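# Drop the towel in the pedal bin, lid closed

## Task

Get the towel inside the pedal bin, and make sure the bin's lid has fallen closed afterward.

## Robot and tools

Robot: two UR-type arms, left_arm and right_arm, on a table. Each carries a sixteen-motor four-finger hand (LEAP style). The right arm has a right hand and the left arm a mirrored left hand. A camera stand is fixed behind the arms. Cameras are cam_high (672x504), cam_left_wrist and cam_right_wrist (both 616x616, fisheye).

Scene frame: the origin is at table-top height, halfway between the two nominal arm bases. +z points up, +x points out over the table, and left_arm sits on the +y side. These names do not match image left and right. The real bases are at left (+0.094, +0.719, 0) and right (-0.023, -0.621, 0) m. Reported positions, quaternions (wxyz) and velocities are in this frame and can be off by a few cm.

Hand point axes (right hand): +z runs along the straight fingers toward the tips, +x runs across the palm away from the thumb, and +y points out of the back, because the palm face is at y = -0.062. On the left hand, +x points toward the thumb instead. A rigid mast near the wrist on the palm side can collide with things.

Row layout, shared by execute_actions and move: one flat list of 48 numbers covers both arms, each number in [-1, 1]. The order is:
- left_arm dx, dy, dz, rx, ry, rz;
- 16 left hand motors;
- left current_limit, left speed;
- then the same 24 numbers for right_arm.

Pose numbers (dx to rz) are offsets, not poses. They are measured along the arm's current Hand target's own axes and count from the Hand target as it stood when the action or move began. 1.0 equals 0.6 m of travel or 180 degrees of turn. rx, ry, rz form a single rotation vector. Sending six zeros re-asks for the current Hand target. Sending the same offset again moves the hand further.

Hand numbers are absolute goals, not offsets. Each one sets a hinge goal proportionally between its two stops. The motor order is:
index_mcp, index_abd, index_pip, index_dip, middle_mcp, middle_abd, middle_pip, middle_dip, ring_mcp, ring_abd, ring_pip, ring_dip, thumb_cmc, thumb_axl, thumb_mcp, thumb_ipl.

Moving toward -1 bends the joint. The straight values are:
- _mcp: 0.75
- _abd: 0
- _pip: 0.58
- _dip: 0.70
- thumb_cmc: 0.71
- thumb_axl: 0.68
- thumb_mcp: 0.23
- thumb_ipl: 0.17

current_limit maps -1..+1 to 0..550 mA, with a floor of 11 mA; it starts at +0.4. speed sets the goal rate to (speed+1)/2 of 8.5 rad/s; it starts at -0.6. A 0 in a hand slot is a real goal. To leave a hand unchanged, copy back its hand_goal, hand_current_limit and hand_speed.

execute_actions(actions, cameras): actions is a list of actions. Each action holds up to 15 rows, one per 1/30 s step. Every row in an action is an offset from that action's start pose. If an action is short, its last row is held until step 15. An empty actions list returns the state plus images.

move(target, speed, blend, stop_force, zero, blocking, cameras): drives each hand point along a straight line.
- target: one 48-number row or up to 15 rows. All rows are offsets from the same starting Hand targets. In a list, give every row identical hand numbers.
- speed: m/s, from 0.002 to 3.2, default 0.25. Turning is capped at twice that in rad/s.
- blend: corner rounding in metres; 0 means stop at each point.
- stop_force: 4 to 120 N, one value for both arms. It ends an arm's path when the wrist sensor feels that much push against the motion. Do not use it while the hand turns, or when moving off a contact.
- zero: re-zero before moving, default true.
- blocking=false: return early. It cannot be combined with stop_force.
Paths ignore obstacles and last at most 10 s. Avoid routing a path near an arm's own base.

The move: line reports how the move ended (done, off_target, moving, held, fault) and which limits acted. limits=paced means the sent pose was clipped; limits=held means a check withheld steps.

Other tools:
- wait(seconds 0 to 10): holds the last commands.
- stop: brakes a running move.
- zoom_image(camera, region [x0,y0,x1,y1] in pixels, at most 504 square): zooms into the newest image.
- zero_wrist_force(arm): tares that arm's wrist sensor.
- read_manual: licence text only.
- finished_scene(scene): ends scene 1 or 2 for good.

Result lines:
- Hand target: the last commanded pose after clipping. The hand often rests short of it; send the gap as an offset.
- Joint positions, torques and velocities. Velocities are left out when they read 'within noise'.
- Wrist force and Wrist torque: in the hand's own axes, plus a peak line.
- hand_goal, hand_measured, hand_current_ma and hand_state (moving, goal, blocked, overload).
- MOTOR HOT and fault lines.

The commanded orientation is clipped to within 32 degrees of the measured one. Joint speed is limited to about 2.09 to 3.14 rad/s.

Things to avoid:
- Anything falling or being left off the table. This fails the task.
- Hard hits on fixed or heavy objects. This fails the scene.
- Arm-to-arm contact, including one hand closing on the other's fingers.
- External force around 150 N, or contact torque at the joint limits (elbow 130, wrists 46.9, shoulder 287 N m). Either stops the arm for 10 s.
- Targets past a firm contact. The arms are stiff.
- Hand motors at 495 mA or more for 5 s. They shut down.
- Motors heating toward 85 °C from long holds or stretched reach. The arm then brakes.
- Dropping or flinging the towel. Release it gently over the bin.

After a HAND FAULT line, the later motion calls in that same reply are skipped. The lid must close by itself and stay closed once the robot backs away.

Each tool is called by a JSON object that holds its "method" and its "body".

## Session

{"method": "execute_actions", "body": {"actions": []}}

{"method": "zoom_image", "body": {"camera": "cam_high", "region": [200, 60, 500, 320]}}

Scene clock: 0.00 s.
left_arm: end_effector_position=(+1.0728, +0.3765, +0.2862) hand_goal=(+0.754, +0.000, +0.576, +0.696, +0.754, +0.000, +0.576, +0.696, +0.754, +0.000, +0.576, +0.696, +0.714, +0.678, +0.226, +0.168) hand_measured=(+0.754, +0.000, +0.576, +0.696, +0.754, +0.000, +0.576, +0.696, +0.754, +0.000, +0.576, +0.696, +0.714, +0.678, +0.226, +0.168) hand_current_ma=(+0, +0, +0, +0, +0, +0, +0, +0, +0, +0, +0, +0, +0, +0, +0, +0) hand_state=(goal, goal, goal, goal, goal, goal, goal, goal, goal, goal, goal, goal, goal, goal, goal, goal) hand_current_limit=0.40 hand_speed=-0.60 end_effector_quat_wxyz=(+0.030, +0.922, -0.373, +0.102) | right_arm: end_effector_position=(+0.4197, +0.2684, +0.3054) hand_goal=(+0.754, +0.000, +0.576, +0.696, +0.754, +0.000, +0.576, +0.696, +0.754, +0.000, +0.576, +0.696, +0.714, +0.678, +0.226, +0.168) hand_measured=(+0.754, +0.000, +0.576, +0.696, +0.754, +0.000, +0.576, +0.696, +0.754, +0.000, +0.576, +0.696, +0.714, +0.678, +0.226, +0.168) hand_current_ma=(+0, +0, +0, +0, +0, +0, +0, +0, +0, +0, +0, +0, +0, +0, +0, +0) hand_state=(goal, goal, goal, goal, goal, goal, goal, goal, goal, goal, goal, goal, goal, goal, goal, goal) hand_current_limit=0.40 hand_speed=-0.60 end_effector_quat_wxyz=(+0.135, +0.076, +0.787, +0.597)
Joint positions: left_arm=[-0.415 -0.47 0.312 1.523 1.625 -1.215] | right_arm=[0.869 -1.1 1.712 -0.336 1.169 2.904]
Joint velocities: within noise
Joint torques (N m): no reading
Motor temperatures (°C): left_arm=[31 32 30 34 42 35] | right_arm=[31 30 32 37 36 37]
Wrist force (N): no reading
Wrist torque (N m): no reading
Wrist force, peak (N): no reading
Hand target: left_arm +1.0728, +0.3765, +0.2862; +0.030, +0.922, -0.373, +0.102 | right_arm +0.4197, +0.2684, +0.3054; +0.135, +0.076, +0.787, +0.597

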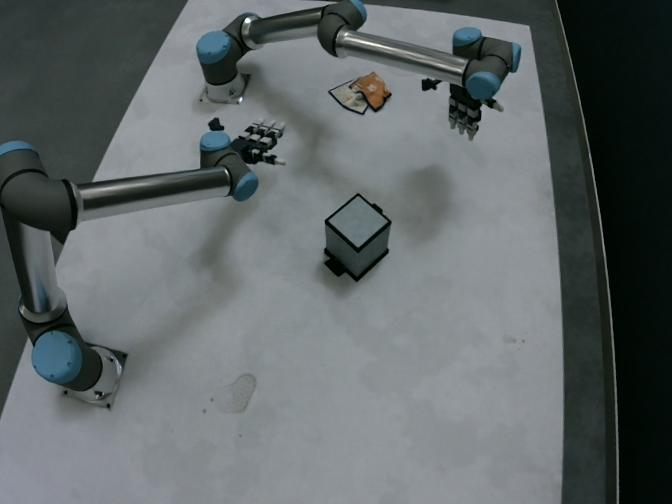

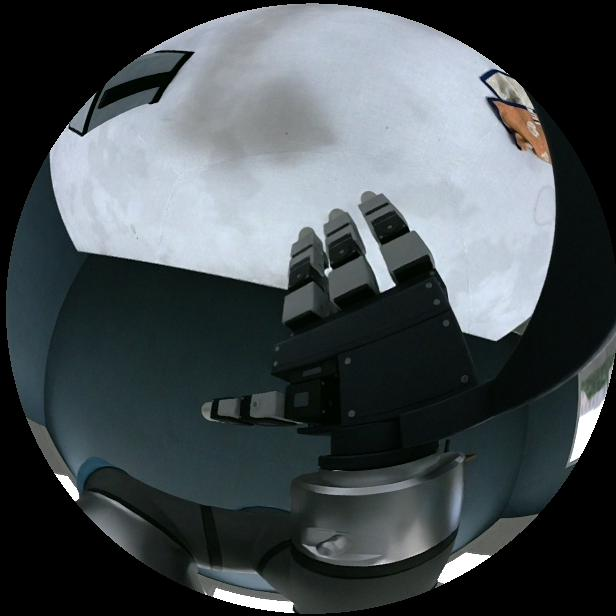

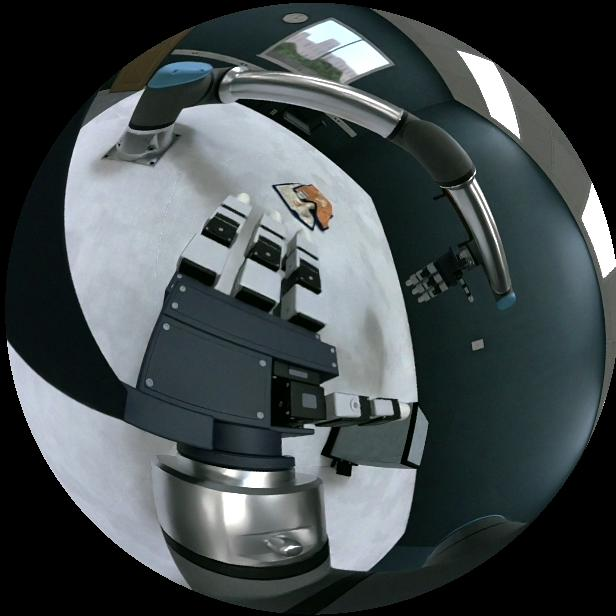

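Scaled by 1.680.

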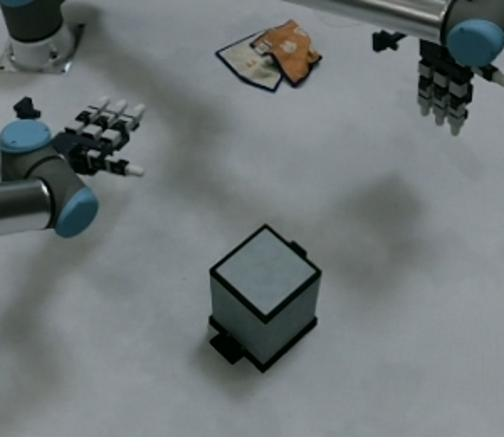

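{"method": "zoom_image", "body": {"camera": "cam_high", "region": [310, 55, 410, 130]}}

{"method": "zoom_image", "body": {"camera": "cam_right_wrist", "region": [240, 160, 360, 250]}}

{"method": "zoom_image", "body": {"camera": "cam_left_wrist", "region": [450, 50, 580, 180]}}

Scaled by 5.040.

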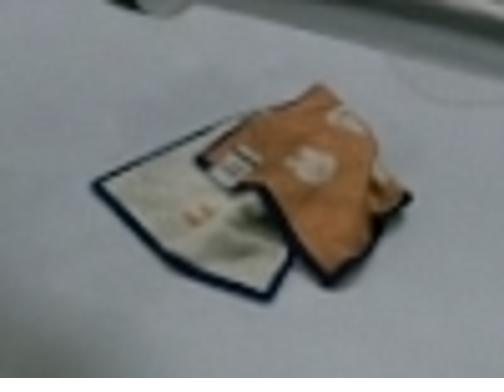

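Scaled by 4.200 from the camera's 616x616 image, which has a finer 880x880 frame.

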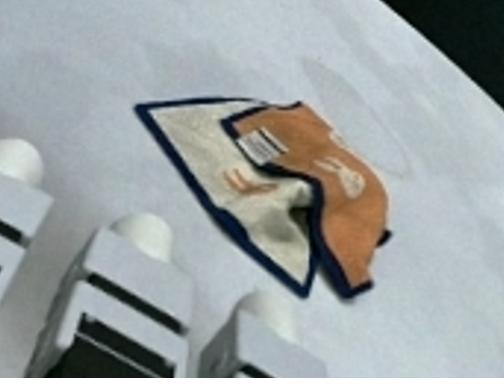

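Scaled by 3.877 from the camera's 616x616 image, which has a finer 880x880 frame.

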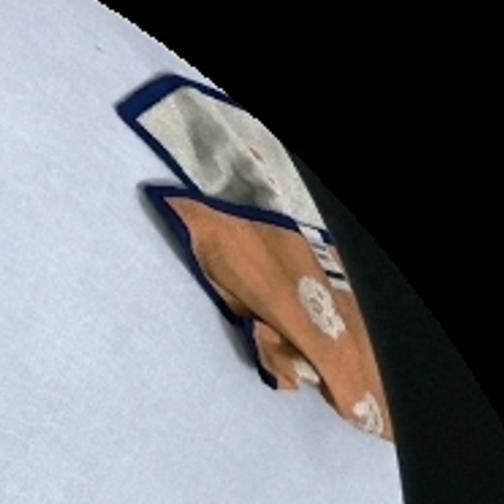

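{"method": "move", "body": {"target": [[-0.4001,-0.0613,0.0399,0.17,0.0416,0.1165, 0.753,0,-0.08,0.0435,0.753,0,-0.08,0.0435,0.753,0,-0.08,0.0435,-0.571,0.6766,0.2247,0.1676,0.4,-0.6, -0.24,0.0247,-0.4198,0.313,0.2257,-0.3175, 0.754,0,0.576,0.696,-0.0685,0,-0.2993,-0.1739,-0.0685,0,-0.2993,-0.1739,-0.571,0.678,0,-0.0486,0.4,-0.6],[-0.8002,-0.1225,0.0798,0.3401,0.0831,0.2329, 0.753,0,-0.08,0.0435,0.753,0,-0.08,0.0435,0.753,0,-0.08,0.0435,-0.571,0.6766,0.2247,0.1676,0.4,-0.6, -0.488,-0.3208,-0.4,0.313,0.2257,-0.3175, 0.754,0,0.576,0.696,-0.0685,0,-0.2993,-0.1739,-0.0685,0,-0.2993,-0.1739,-0.571,0.678,0,-0.0486,0.4,-0.6]], "speed": [0.5, 0.4], "blend": [0.05, 0], "cameras": ["all"]}}

{"method": "zoom_image", "body": {"camera": "cam_high", "region": [310, 30, 420, 140]}}

{"method": "zoom_image", "body": {"camera": "cam_high", "region": [270, 175, 410, 295]}}

{"method": "zoom_image", "body": {"camera": "cam_left_wrist", "region": [0, 0, 420, 330]}}

Scene clock: 137.97 s.
left_arm: end_effector_position=(+0.7952, +0.7503, +0.1400) hand_goal=(+0.754, +0.000, -0.080, +0.044, +0.754, +0.000, -0.080, +0.044, +0.754, +0.000, -0.080, +0.044, -0.570, +0.676, +0.224, +0.168) hand_measured=(+0.746, +0.000, -0.078, +0.046, +0.748, +0.000, -0.078, +0.048, +0.746, +0.000, -0.078, +0.046, -0.570, +0.678, +0.222, +0.168) hand_current_ma=(-10, +0, +1, +3, -10, +0, +1, +3, -10, +0, +1, +3, +0, +1, -3, +0) hand_state=(goal, goal, goal, goal, goal, goal, goal, goal, goal, goal, goal, goal, goal, goal, goal, goal) hand_current_limit=0.40 hand_speed=-0.60 end_effector_quat_wxyz=(-0.423, +0.604, -0.553, +0.388) | right_arm: end_effector_position=(+0.6335, -0.0876, +0.2168) hand_goal=(+0.754, +0.000, +0.576, +0.696, -0.068, +0.000, -0.300, -0.174, -0.068, +0.000, -0.300, -0.174, -0.570, +0.678, +0.000, -0.048) hand_measured=(+0.756, +0.000, +0.576, +0.696, -0.054, +0.000, -0.296, -0.172, -0.052, +0.000, -0.296, -0.172, -0.570, +0.678, -0.002, -0.048) hand_current_ma=(+0, +0, +0, +0, +7, +0, +1, +0, +8, +0, +1, +0, +0, +0, +0, +0) hand_state=(goal, goal, goal, goal, goal, goal, goal, goal, goal, goal, goal, goal, goal, goal, goal, goal) hand_current_limit=0.40 hand_speed=-0.60 end_effector_quat_wxyz=(+0.079, -0.430, +0.899, +0.037)
Joint positions: left_arm=[-0.292 -1.444 2.154 -0.339 1.223 -0.131] | right_arm=[0.379 -0.926 1.277 1.069 1.481 1.028]
Joint torques (N m): left_arm=[-4.31 -49.61 -29.58 -3.48 -0.22 2.09] | right_arm=[1.5 -94.39 -28.76 6.59 1.76 2.59]
Wrist force (N): left_arm=[1.4 1.7 -1.0] | right_arm=[0.4 0.3 -0.8]
Wrist torque (N m): left_arm=[0.14 -0.11 0.07] | right_arm=[0.45 -0.33 0.33]
Wrist force, peak (N): left_arm=[-0.8 3.2 -2.6] | right_arm=[0.1 1.1 -3.3]
Hand target: left_arm +0.7952, +0.7504, +0.1400; -0.423, +0.603, -0.554, +0.388 | right_arm +0.6334, -0.0877, +0.2167; +0.079, -0.430, +0.899, +0.037
Off the commanded pose: left_arm 0.000 m, 0 deg | right_arm 0.000 m, 0 deg.
move: done

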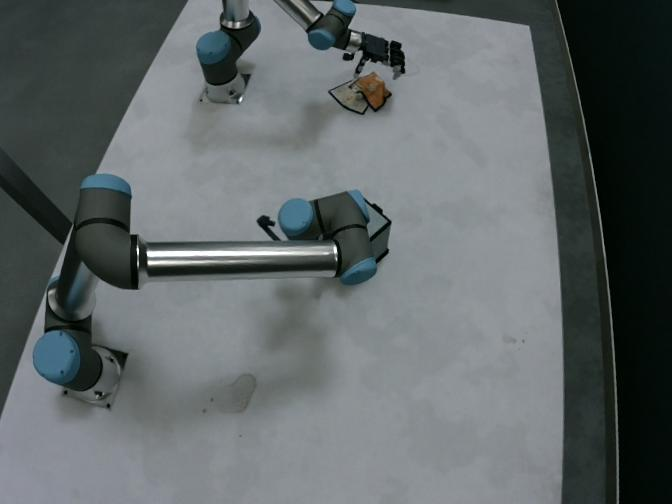

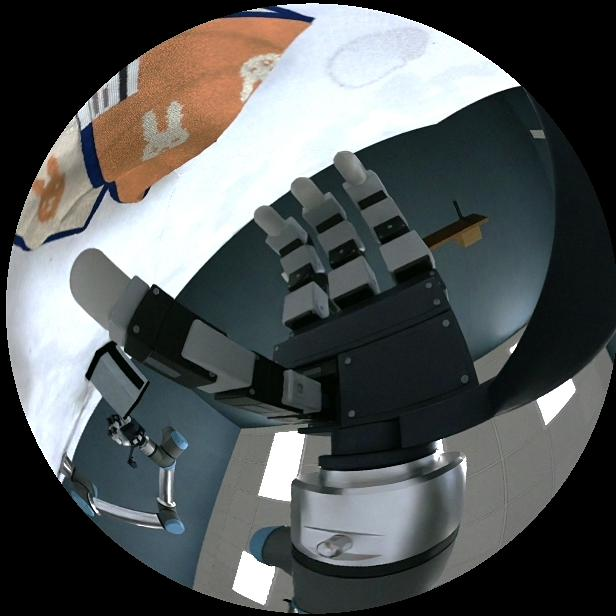

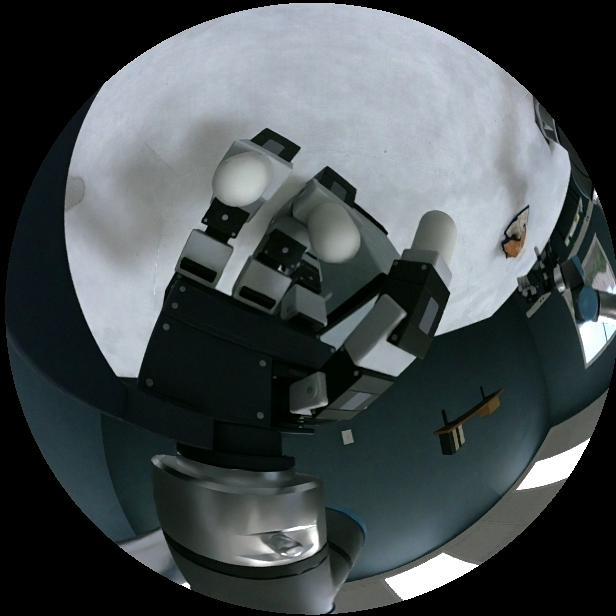

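Scaled by 4.582.

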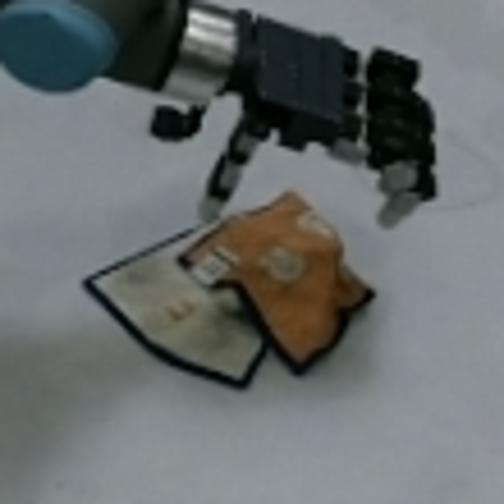

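Scaled by 3.600.

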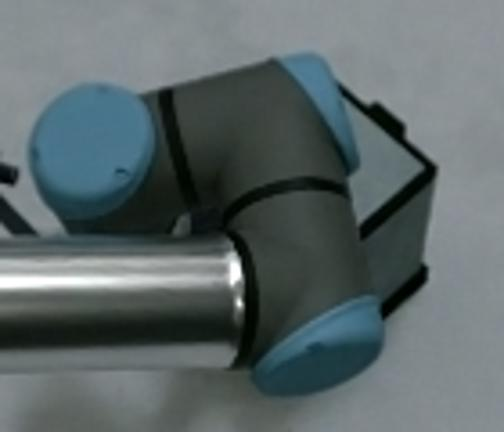

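Scaled by 1.200 from the camera's 616x616 image, which has a finer 880x880 frame.

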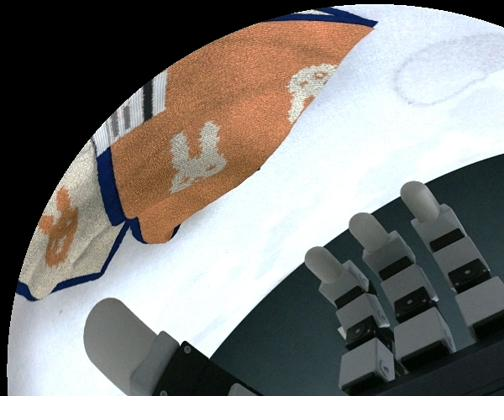

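{"method": "move", "body": {"target": [0.0342,0.1096,0.0399,0,0,0, 0.753,0,-0.08,0.0435,0.753,0,-0.08,0.0435,0.753,0,-0.08,0.0435,-0.571,0.6766,0.2247,0.1676,0.4,-0.6, 0.0116,0,0.0657,0,0,0, 0.754,0,0.576,0.696,-0.0685,0,-0.2993,-0.1739,-0.0685,0,-0.2993,-0.1739,-0.571,0.678,0,-0.0486,0.4,-0.6], "speed": 0.2}}

{"method": "move", "body": {"target": [0,0.0564,0.0205,0,0,0, 0.753,0,-0.08,0.0435,0.753,0,-0.08,0.0435,0.753,0,-0.08,0.0435,-0.571,0.6766,0.2247,0.1676,0.4,-0.6, 0,0,0,0,0,0, 0.754,0,0.576,0.696,-0.0685,0,-0.2993,-0.1739,-0.0685,0,-0.2993,-0.1739,-0.571,0.678,0,-0.0486,0.4,-0.6], "speed": 0.05, "stop_force": 8, "cameras": ["all"]}}

{"method": "zoom_image", "body": {"camera": "cam_high", "region": [310, 30, 420, 140]}}

{"method": "zoom_image", "body": {"camera": "cam_left_wrist", "region": [0, 0, 420, 400]}}

Scene clock: 203.73 s.
left_arm: end_effector_position=(+0.7970, +0.7300, +0.0700) hand_goal=(+0.754, +0.000, -0.080, +0.044, +0.754, +0.000, -0.080, +0.044, +0.754, +0.000, -0.080, +0.044, -0.570, +0.676, +0.224, +0.168) hand_measured=(+0.746, +0.000, -0.078, +0.046, +0.746, +0.000, -0.078, +0.048, +0.746, +0.000, -0.078, +0.046, -0.570, +0.678, +0.222, +0.168) hand_current_ma=(-12, +0, +1, +3, -11, +0, +1, +3, -12, +0, +1, +3, +0, +1, -3, +0) hand_state=(goal, goal, goal, goal, goal, goal, goal, goal, goal, goal, goal, goal, goal, goal, goal, goal) hand_current_limit=0.40 hand_speed=-0.60 end_effector_quat_wxyz=(-0.423, +0.603, -0.554, +0.388) | right_arm: end_effector_position=(+0.6334, -0.0878, +0.1765) hand_goal=(+0.754, +0.000, +0.576, +0.696, -0.068, +0.000, -0.300, -0.174, -0.068, +0.000, -0.300, -0.174, -0.570, +0.678, +0.000, -0.048) hand_measured=(+0.756, +0.000, +0.576, +0.696, -0.054, +0.000, -0.296, -0.172, -0.052, +0.000, -0.296, -0.172, -0.570, +0.678, -0.002, -0.048) hand_current_ma=(+0, +0, +0, +0, +7, +0, +1, +0, +8, +0, +1, +0, +0, +0, +0, +0) hand_state=(goal, goal, goal, goal, goal, goal, goal, goal, goal, goal, goal, goal, goal, goal, goal, goal) hand_current_limit=0.40 hand_speed=-0.60 end_effector_quat_wxyz=(+0.079, -0.430, +0.899, +0.037)
Joint positions: left_arm=[-0.332 -1.343 2.201 -0.48 1.185 -0.147] | right_arm=[0.378 -0.901 1.31 1.012 1.481 1.028]
Joint torques (N m): left_arm=[4.87 -45.16 -40.53 -0.36 1.88 3.23] | right_arm=[-4.69 -104.54 -50.43 6.83 0.69 -2.18]
Wrist force (N): left_arm=[0.9 1.4 -1.5] | right_arm=[0.2 0.0 -0.8]
Wrist torque (N m): left_arm=[0.13 -0.05 0.03] | right_arm=[0.42 -0.32 0.33]
Wrist force, peak (N): left_arm=[1.7 3.3 -1.1] | right_arm=[-0.1 0.3 -1.8]
Hand target: left_arm +0.7970, +0.7300, +0.0700; -0.423, +0.603, -0.554, +0.388 | right_arm +0.6334, -0.0877, +0.1767; +0.079, -0.430, +0.899, +0.037
Off the commanded pose: left_arm 0.000 m, 0 deg | right_arm 0.000 m, 0 deg.
move: done

Scene clock: 205.63 s.
left_arm: end_effector_position=(+0.7971, +0.7300, +0.0340) hand_goal=(+0.754, +0.000, -0.080, +0.044, +0.754, +0.000, -0.080, +0.044, +0.754, +0.000, -0.080, +0.044, -0.570, +0.676, +0.224, +0.168) hand_measured=(+0.746, +0.000, -0.078, +0.046, +0.746, +0.000, -0.078, +0.048, +0.746, +0.000, -0.078, +0.046, -0.570, +0.678, +0.224, +0.168) hand_current_ma=(-12, +0, +1, +3, -11, +0, +1, +3, -12, +0, +1, +3, +0, +1, +0, +0) hand_state=(goal, goal, goal, goal, goal, goal, goal, goal, goal, goal, goal, goal, goal, goal, goal, goal) hand_current_limit=0.40 hand_speed=-0.60 end_effector_quat_wxyz=(-0.423, +0.603, -0.554, +0.388) | right_arm: end_effector_position=(+0.6334, -0.0877, +0.1767) hand_goal=(+0.754, +0.000, +0.576, +0.696, -0.068, +0.000, -0.300, -0.174, -0.068, +0.000, -0.300, -0.174, -0.570, +0.678, +0.000, -0.048) hand_measured=(+0.756, +0.000, +0.576, +0.696, -0.054, +0.000, -0.296, -0.172, -0.052, +0.000, -0.296, -0.172, -0.570, +0.678, -0.002, -0.048) hand_current_ma=(+0, +0, +0, +0, +7, +0, +1, +0, +8, +0, +1, +0, +0, +0, +0, +0) hand_state=(goal, goal, goal, goal, goal, goal, goal, goal, goal, goal, goal, goal, goal, goal, goal, goal) hand_current_limit=0.40 hand_speed=-0.60 end_effector_quat_wxyz=(+0.079, -0.430, +0.899, +0.037)
Joint positions: left_arm=[-0.332 -1.286 2.22 -0.556 1.185 -0.147] | right_arm=[0.378 -0.901 1.31 1.012 1.481 1.028]
Joint torques (N m): left_arm=[5.46 -65.1 -37.24 2.13 1.94 3.28] | right_arm=[-4.24 -103.54 -50.78 6.91 -1.8 -2.36]
Wrist force (N): left_arm=[1.1 0.4 -1.3] | right_arm=[0.2 -0.3 -0.7]
Wrist torque (N m): left_arm=[0.02 -0.06 -0.01] | right_arm=[0.36 -0.32 0.32]
Wrist force, peak (N): left_arm=[1.3 1.7 -1.4] | right_arm=[0.7 0.9 -1.0]
Hand target: left_arm +0.7971, +0.7300, +0.0340; -0.423, +0.603, -0.554, +0.388 | right_arm +0.6334, -0.0877, +0.1767; +0.079, -0.430, +0.899, +0.037
Off the commanded pose: left_arm 0.000 m, 0 deg | right_arm 0.000 m, 0 deg.
move: done

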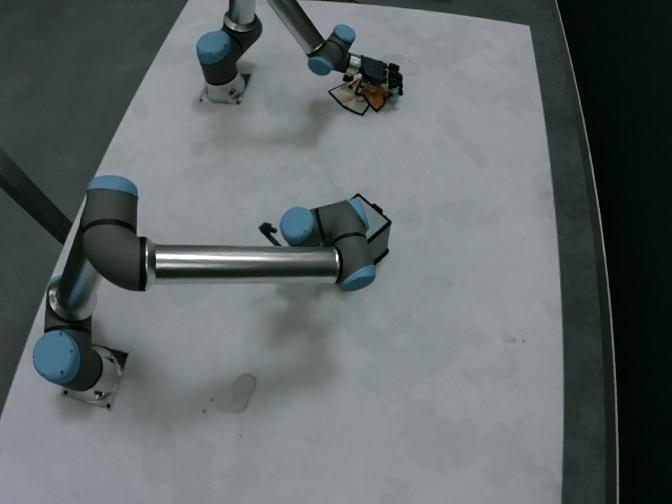

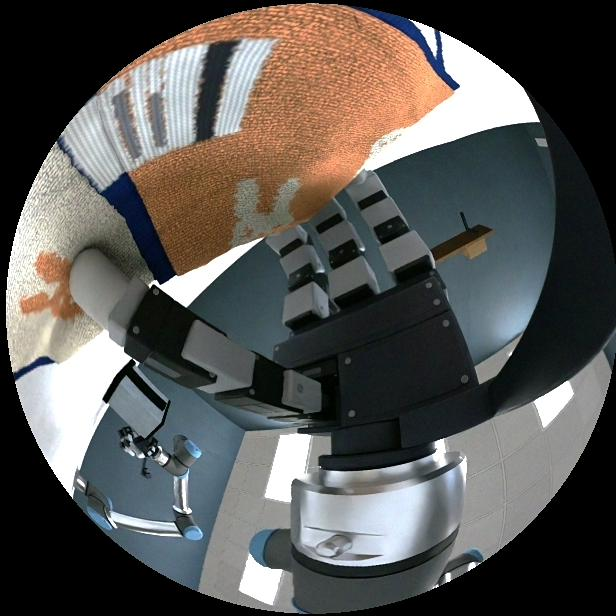

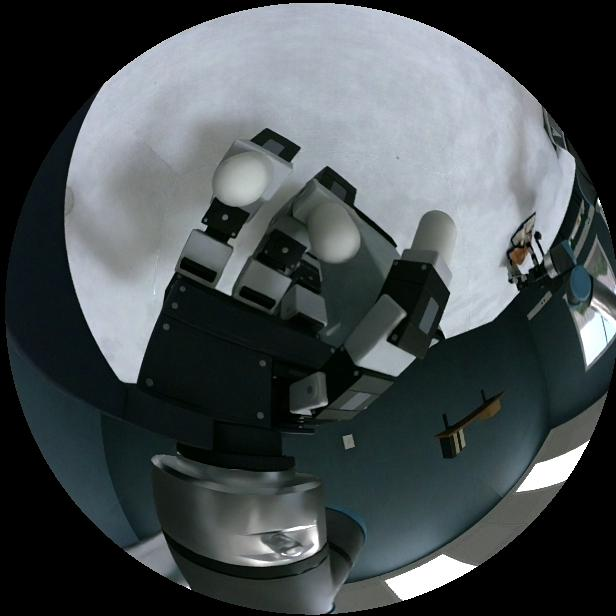

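Scaled by 4.582.

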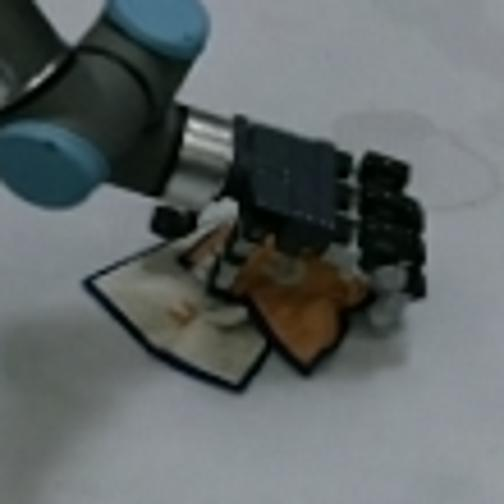

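Scaled by 1.200 from the camera's 616x616 image, which has a finer 880x880 frame.

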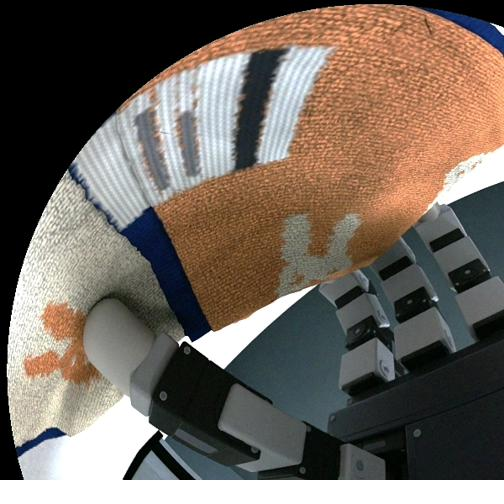

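{"method": "move", "body": {"target": [0,0,0,0,0,0, -0.07,0,-0.226,-0.03,-0.07,0,-0.226,-0.03,-0.07,0,-0.226,-0.03,-0.571,0.6766,-0.337,0.06,0.4,-0.75, 0,0,0,0,0,0, 0.754,0,0.576,0.696,-0.0685,0,-0.2993,-0.1739,-0.0685,0,-0.2993,-0.1739,-0.571,0.678,0,-0.0486,0.4,-0.6], "cameras": ["all"]}}

{"method": "zoom_image", "body": {"camera": "cam_high", "region": [310, 30, 420, 140]}}

{"method": "zoom_image", "body": {"camera": "cam_left_wrist", "region": [0, 0, 420, 400]}}

Scene clock: 215.23 s.
left_arm: end_effector_position=(+0.7971, +0.7300, +0.0340) hand_goal=(-0.070, +0.000, -0.226, -0.030, -0.070, +0.000, -0.226, -0.030, -0.070, +0.000, -0.226, -0.030, -0.570, +0.676, -0.336, +0.060) hand_measured=(-0.060, +0.000, -0.222, -0.028, -0.054, +0.000, -0.220, -0.026, -0.062, +0.000, -0.224, -0.028, -0.570, +0.678, +0.216, +0.112) hand_current_ma=(+16, +0, +3, +3, +32, +0, +9, +5, +11, +0, +3, +3, +0, +1, +385, +199) hand_state=(goal, goal, goal, goal, goal, goal, goal, goal, goal, goal, goal, goal, goal, goal, blocked, blocked) hand_current_limit=0.40 hand_speed=-0.75 end_effector_quat_wxyz=(-0.423, +0.603, -0.554, +0.388) | right_arm: end_effector_position=(+0.6334, -0.0877, +0.1767) hand_goal=(+0.754, +0.000, +0.576, +0.696, -0.068, +0.000, -0.300, -0.174, -0.068, +0.000, -0.300, -0.174, -0.570, +0.678, +0.000, -0.048) hand_measured=(+0.756, +0.000, +0.576, +0.696, -0.054, +0.000, -0.296, -0.172, -0.052, +0.000, -0.296, -0.172, -0.570, +0.678, -0.002, -0.048) hand_current_ma=(+0, +0, +0, +0, +7, +0, +1, +0, +8, +0, +1, +0, +0, +0, +0, +0) hand_state=(goal, goal, goal, goal, goal, goal, goal, goal, goal, goal, goal, goal, goal, goal, goal, goal) hand_current_limit=0.40 hand_speed=-0.60 end_effector_quat_wxyz=(+0.079, -0.430, +0.899, +0.037)
Joint positions: left_arm=[-0.332 -1.286 2.22 -0.556 1.185 -0.147] | right_arm=[0.378 -0.901 1.31 1.012 1.481 1.028]
Joint torques (N m): left_arm=[0.92 -51.5 -31.67 1.54 1.47 2.27] | right_arm=[-1.57 -103.86 -51.27 6.97 -1.73 -2.27]
Wrist force (N): left_arm=[1.0 -4.5 -5.3] | right_arm=[0.5 0.1 -0.4]
Wrist torque (N m): left_arm=[-0.52 0.01 -0.08] | right_arm=[0.40 -0.36 0.35]
Wrist force, peak (N): left_arm=[1.0 -5.2 -5.4] | right_arm=[0.2 -0.4 -1.4]
Hand target: left_arm +0.7971, +0.7300, +0.0340; -0.423, +0.603, -0.554, +0.388 | right_arm +0.6334, -0.0877, +0.1767; +0.079, -0.430, +0.899, +0.037
Off the commanded pose: left_arm 0.000 m, 0 deg | right_arm 0.000 m, 0 deg.
move: done

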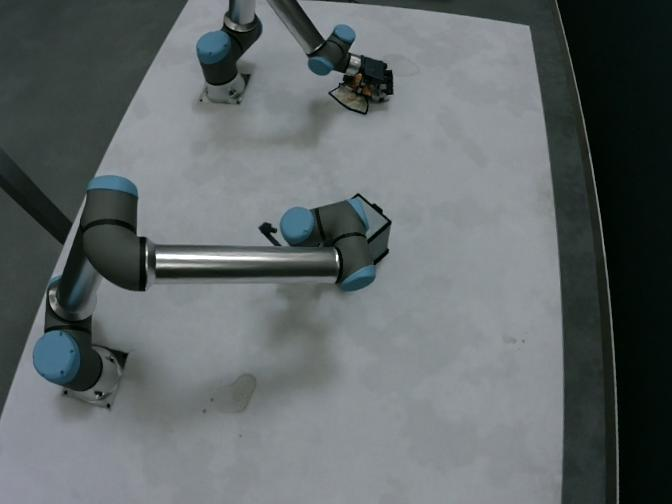

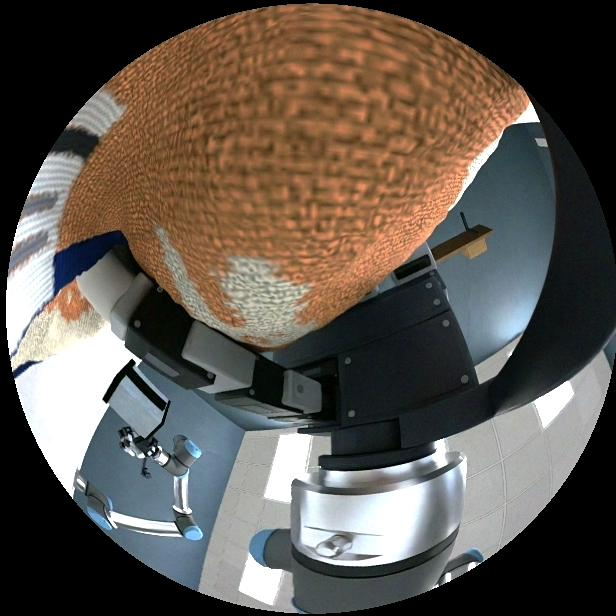

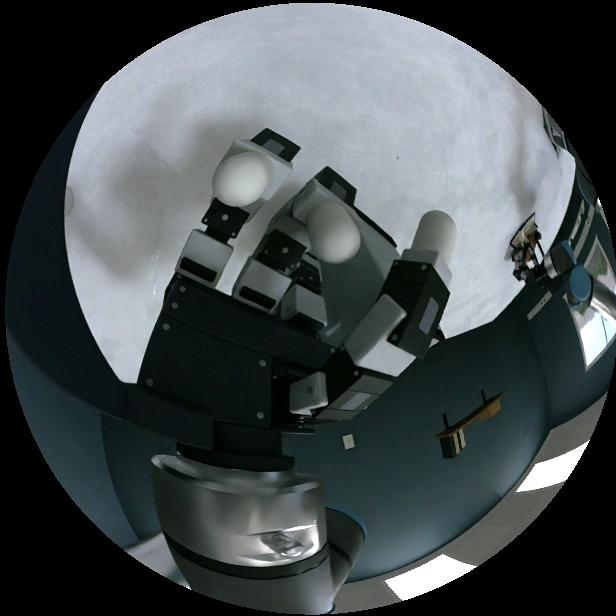

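Scaled by 4.582.

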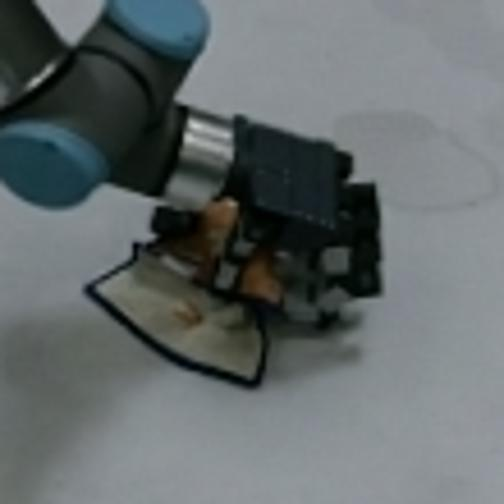

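Scaled by 1.200 from the camera's 616x616 image, which has a finer 880x880 frame.

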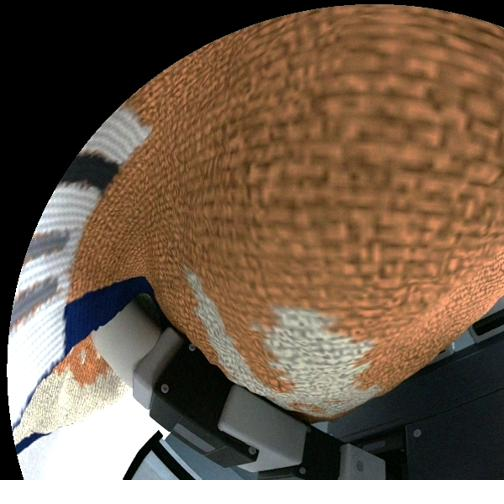

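{"method": "move", "body": {"target": [0,-0.0188,-0.0068,0,0,0, -0.07,0,-0.226,-0.03,-0.07,0,-0.226,-0.03,-0.07,0,-0.226,-0.03,-0.571,0.6766,-0.4,0.0,0.45,-0.75, 0,0,0,0,0,0, 0.754,0,0.576,0.696,-0.0685,0,-0.2993,-0.1739,-0.0685,0,-0.2993,-0.1739,-0.571,0.678,0,-0.0486,0.4,-0.6], "speed": 0.05, "cameras": ["all"]}}

{"method": "zoom_image", "body": {"camera": "cam_high", "region": [310, 30, 420, 140]}}

{"method": "zoom_image", "body": {"camera": "cam_left_wrist", "region": [0, 0, 420, 400]}}

Scene clock: 236.07 s.
left_arm: end_effector_position=(+0.7971, +0.7300, +0.0461) hand_goal=(-0.070, +0.000, -0.226, -0.030, -0.070, +0.000, -0.226, -0.030, -0.070, +0.000, -0.226, -0.030, -0.570, +0.676, -0.400, +0.000) hand_measured=(-0.048, +0.000, -0.222, -0.034, -0.050, +0.000, -0.218, -0.026, -0.066, +0.000, -0.224, -0.028, -0.564, +0.676, +0.164, +0.028) hand_current_ma=(+45, +0, +3, -4, +41, +0, +12, +5, +5, +0, +3, +3, +6, +0, +399, +89) hand_state=(blocked, goal, goal, goal, goal, goal, goal, goal, goal, goal, goal, goal, goal, goal, blocked, blocked) hand_current_limit=0.45 hand_speed=-0.75 end_effector_quat_wxyz=(-0.423, +0.603, -0.554, +0.388) | right_arm: end_effector_position=(+0.6334, -0.0877, +0.1767) hand_goal=(+0.754, +0.000, +0.576, +0.696, -0.068, +0.000, -0.300, -0.174, -0.068, +0.000, -0.300, -0.174, -0.570, +0.678, +0.000, -0.048) hand_measured=(+0.756, +0.000, +0.576, +0.696, -0.054, +0.000, -0.296, -0.172, -0.052, +0.000, -0.296, -0.172, -0.570, +0.678, -0.002, -0.048) hand_current_ma=(+0, +0, +0, +0, +7, +0, +1, +0, +8, +0, +1, +0, +0, +0, +0, +0) hand_state=(goal, goal, goal, goal, goal, goal, goal, goal, goal, goal, goal, goal, goal, goal, goal, goal) hand_current_limit=0.40 hand_speed=-0.60 end_effector_quat_wxyz=(+0.079, -0.430, +0.899, +0.037)
Joint positions: left_arm=[-0.332 -1.306 2.214 -0.531 1.185 -0.147] | right_arm=[0.378 -0.901 1.31 1.012 1.481 1.028]
Joint torques (N m): left_arm=[-8.39 -38.13 -30.67 -3.36 0.59 1.5] | right_arm=[-0.7 -102.1 -50.33 7.13 -1.64 -2.2]
Wrist force (N): left_arm=[1.1 1.8 -1.0] | right_arm=[0.7 0.3 -1.1]
Wrist torque (N m): left_arm=[0.25 -0.07 0.02] | right_arm=[0.47 -0.37 0.37]
Wrist force, peak (N): left_arm=[0.8 -5.4 -6.2] | right_arm=[0.6 -0.1 -1.3]
Hand target: left_arm +0.7971, +0.7300, +0.0460; -0.423, +0.603, -0.554, +0.388 | right_arm +0.6334, -0.0877, +0.1767; +0.079, -0.430, +0.899, +0.037
Off the commanded pose: left_arm 0.000 m, 0 deg | right_arm 0.000 m, 0 deg.
move: done

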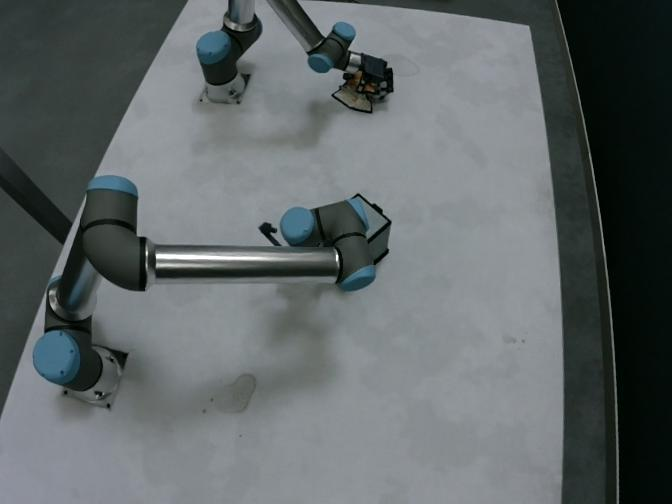

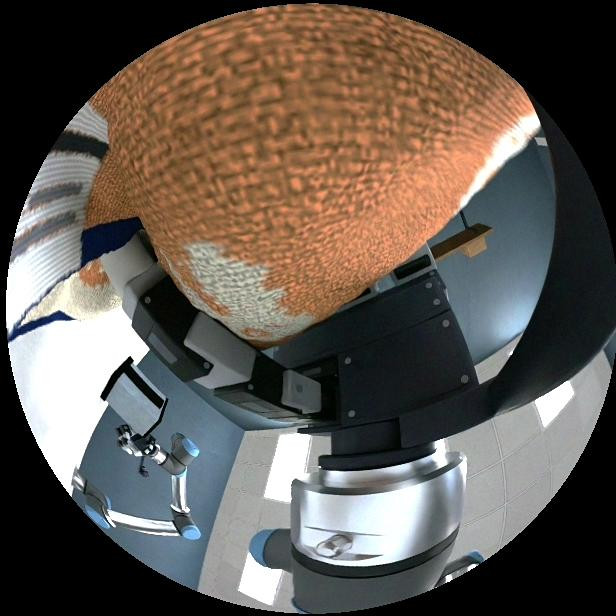

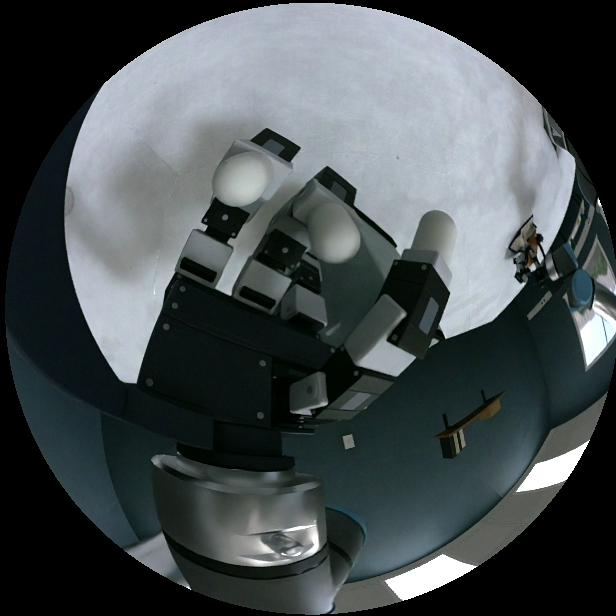

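Scaled by 4.582.

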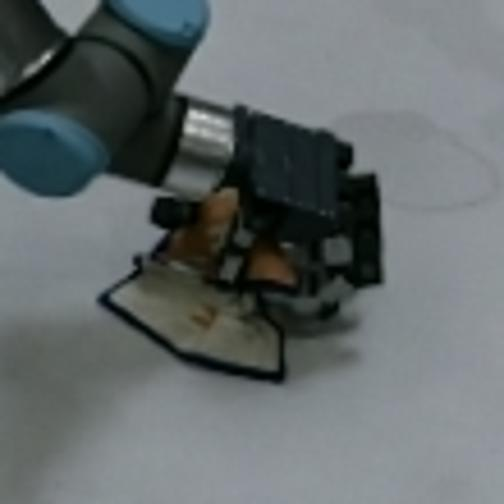

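Scaled by 1.200 from the camera's 616x616 image, which has a finer 880x880 frame.

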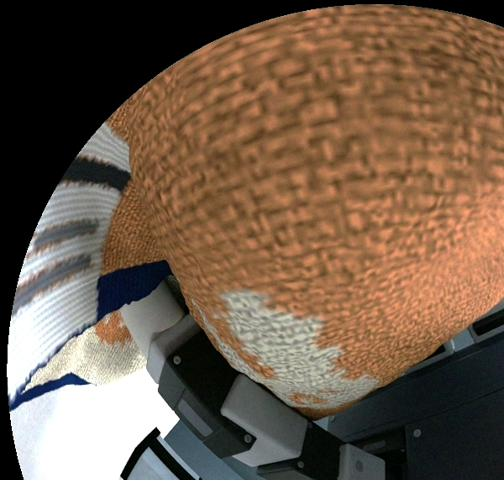

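{"method": "move", "body": {"target": [0,-0.3915,-0.1425,0,0,0, -0.07,0,-0.226,-0.03,-0.07,0,-0.226,-0.03,-0.07,0,-0.226,-0.03,-0.571,0.6766,-0.4,0.0,0.45,-0.75, 0,0,0,0,0,0, 0.754,0,0.576,0.696,-0.0685,0,-0.2993,-0.1739,-0.0685,0,-0.2993,-0.1739,-0.571,0.678,0,-0.0486,0.4,-0.6], "speed": 0.15, "cameras": ["all"]}}

{"method": "zoom_image", "body": {"camera": "cam_high", "region": [310, 0, 420, 110]}}

{"method": "zoom_image", "body": {"camera": "cam_left_wrist", "region": [0, 0, 420, 400]}}

Scene clock: 249.77 s.
left_arm: end_effector_position=(+0.7968, +0.7297, +0.2960) hand_goal=(-0.070, +0.000, -0.226, -0.030, -0.070, +0.000, -0.226, -0.030, -0.070, +0.000, -0.226, -0.030, -0.570, +0.676, -0.400, +0.000) hand_measured=(-0.046, +0.000, -0.222, -0.036, -0.050, +0.000, -0.216, -0.026, -0.068, +0.000, -0.224, -0.028, -0.562, +0.676, +0.154, +0.028) hand_current_ma=(+51, +0, +3, -6, +41, +0, +15, +5, +3, +0, +3, +3, +10, +0, +399, +89) hand_state=(blocked, goal, goal, goal, goal, goal, goal, goal, goal, goal, goal, goal, goal, goal, blocked, blocked) hand_current_limit=0.45 hand_speed=-0.75 end_effector_quat_wxyz=(-0.423, +0.603, -0.553, +0.388) | right_arm: end_effector_position=(+0.6334, -0.0877, +0.1767) hand_goal=(+0.754, +0.000, +0.576, +0.696, -0.068, +0.000, -0.300, -0.174, -0.068, +0.000, -0.300, -0.174, -0.570, +0.678, +0.000, -0.048) hand_measured=(+0.756, +0.000, +0.576, +0.696, -0.054, +0.000, -0.296, -0.172, -0.052, +0.000, -0.296, -0.172, -0.570, +0.678, -0.002, -0.048) hand_current_ma=(+0, +0, +0, +0, +7, +0, +1, +0, +8, +0, +1, +0, +0, +0, +0, +0) hand_state=(goal, goal, goal, goal, goal, goal, goal, goal, goal, goal, goal, goal, goal, goal, goal, goal) hand_current_limit=0.40 hand_speed=-0.60 end_effector_quat_wxyz=(+0.079, -0.430, +0.899, +0.037)
Joint positions: left_arm=[-0.333 -1.595 1.994 -0.022 1.184 -0.147] | right_arm=[0.378 -0.901 1.31 1.012 1.481 1.028]
Joint torques (N m): left_arm=[-12.43 -34.13 -42.21 -1.44 -1.51 -2.76] | right_arm=[2.19 -102.99 -50.6 6.94 -1.54 -2.16]
Wrist force (N): left_arm=[1.2 1.9 -1.3] | right_arm=[0.4 0.1 -0.6]
Wrist torque (N m): left_arm=[0.32 -0.09 0.03] | right_arm=[0.41 -0.36 0.35]
Wrist force, peak (N): left_arm=[0.4 4.0 -0.8] | right_arm=[0.3 0.6 -1.5]
Hand target: left_arm +0.7968, +0.7297, +0.2960; -0.423, +0.603, -0.554, +0.388 | right_arm +0.6334, -0.0877, +0.1767; +0.079, -0.430, +0.899, +0.037
Off the commanded pose: left_arm 0.000 m, 0 deg | right_arm 0.000 m, 0 deg.
move: done

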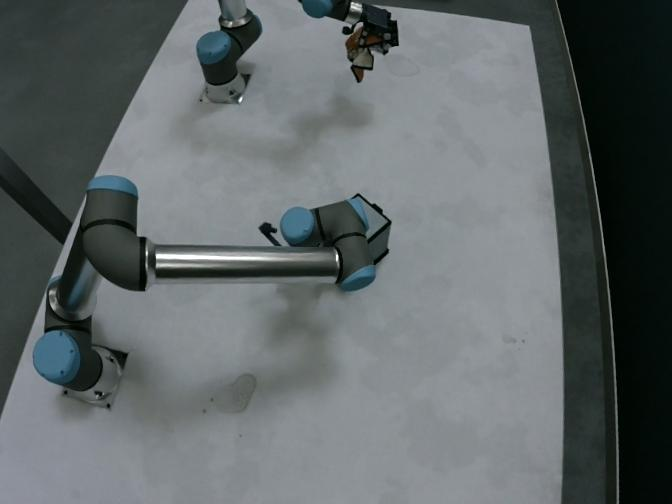

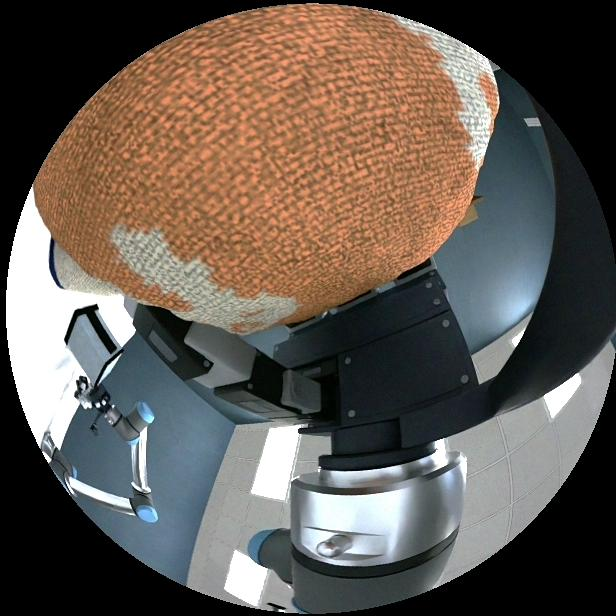

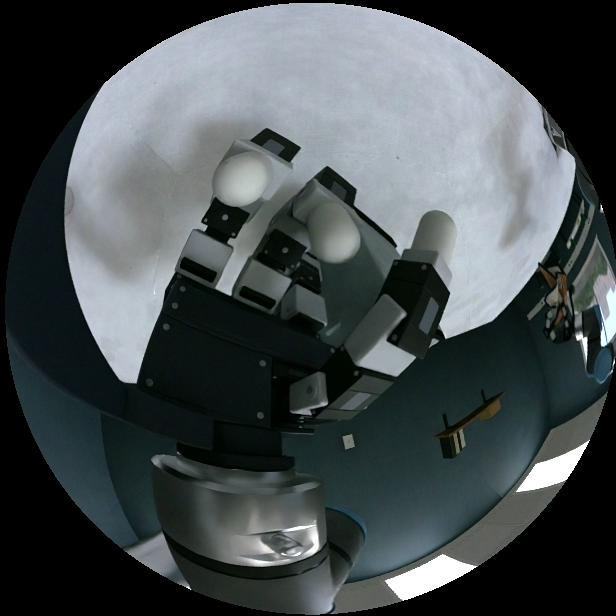

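Scaled by 4.582.

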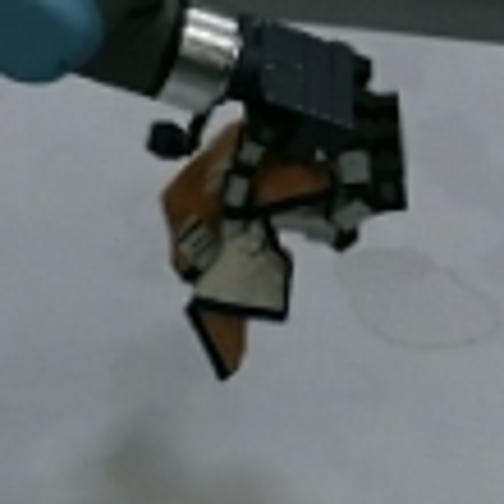

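Scaled by 1.200 from the camera's 616x616 image, which has a finer 880x880 frame.

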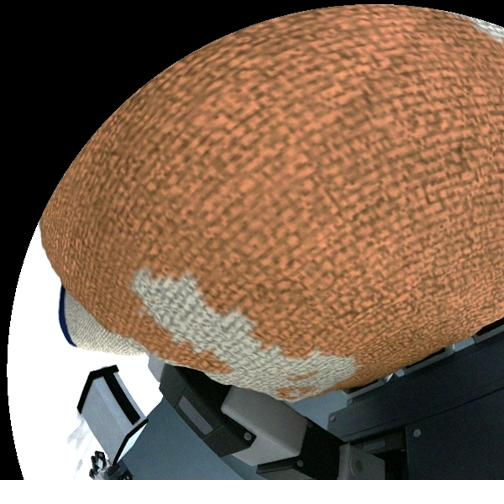

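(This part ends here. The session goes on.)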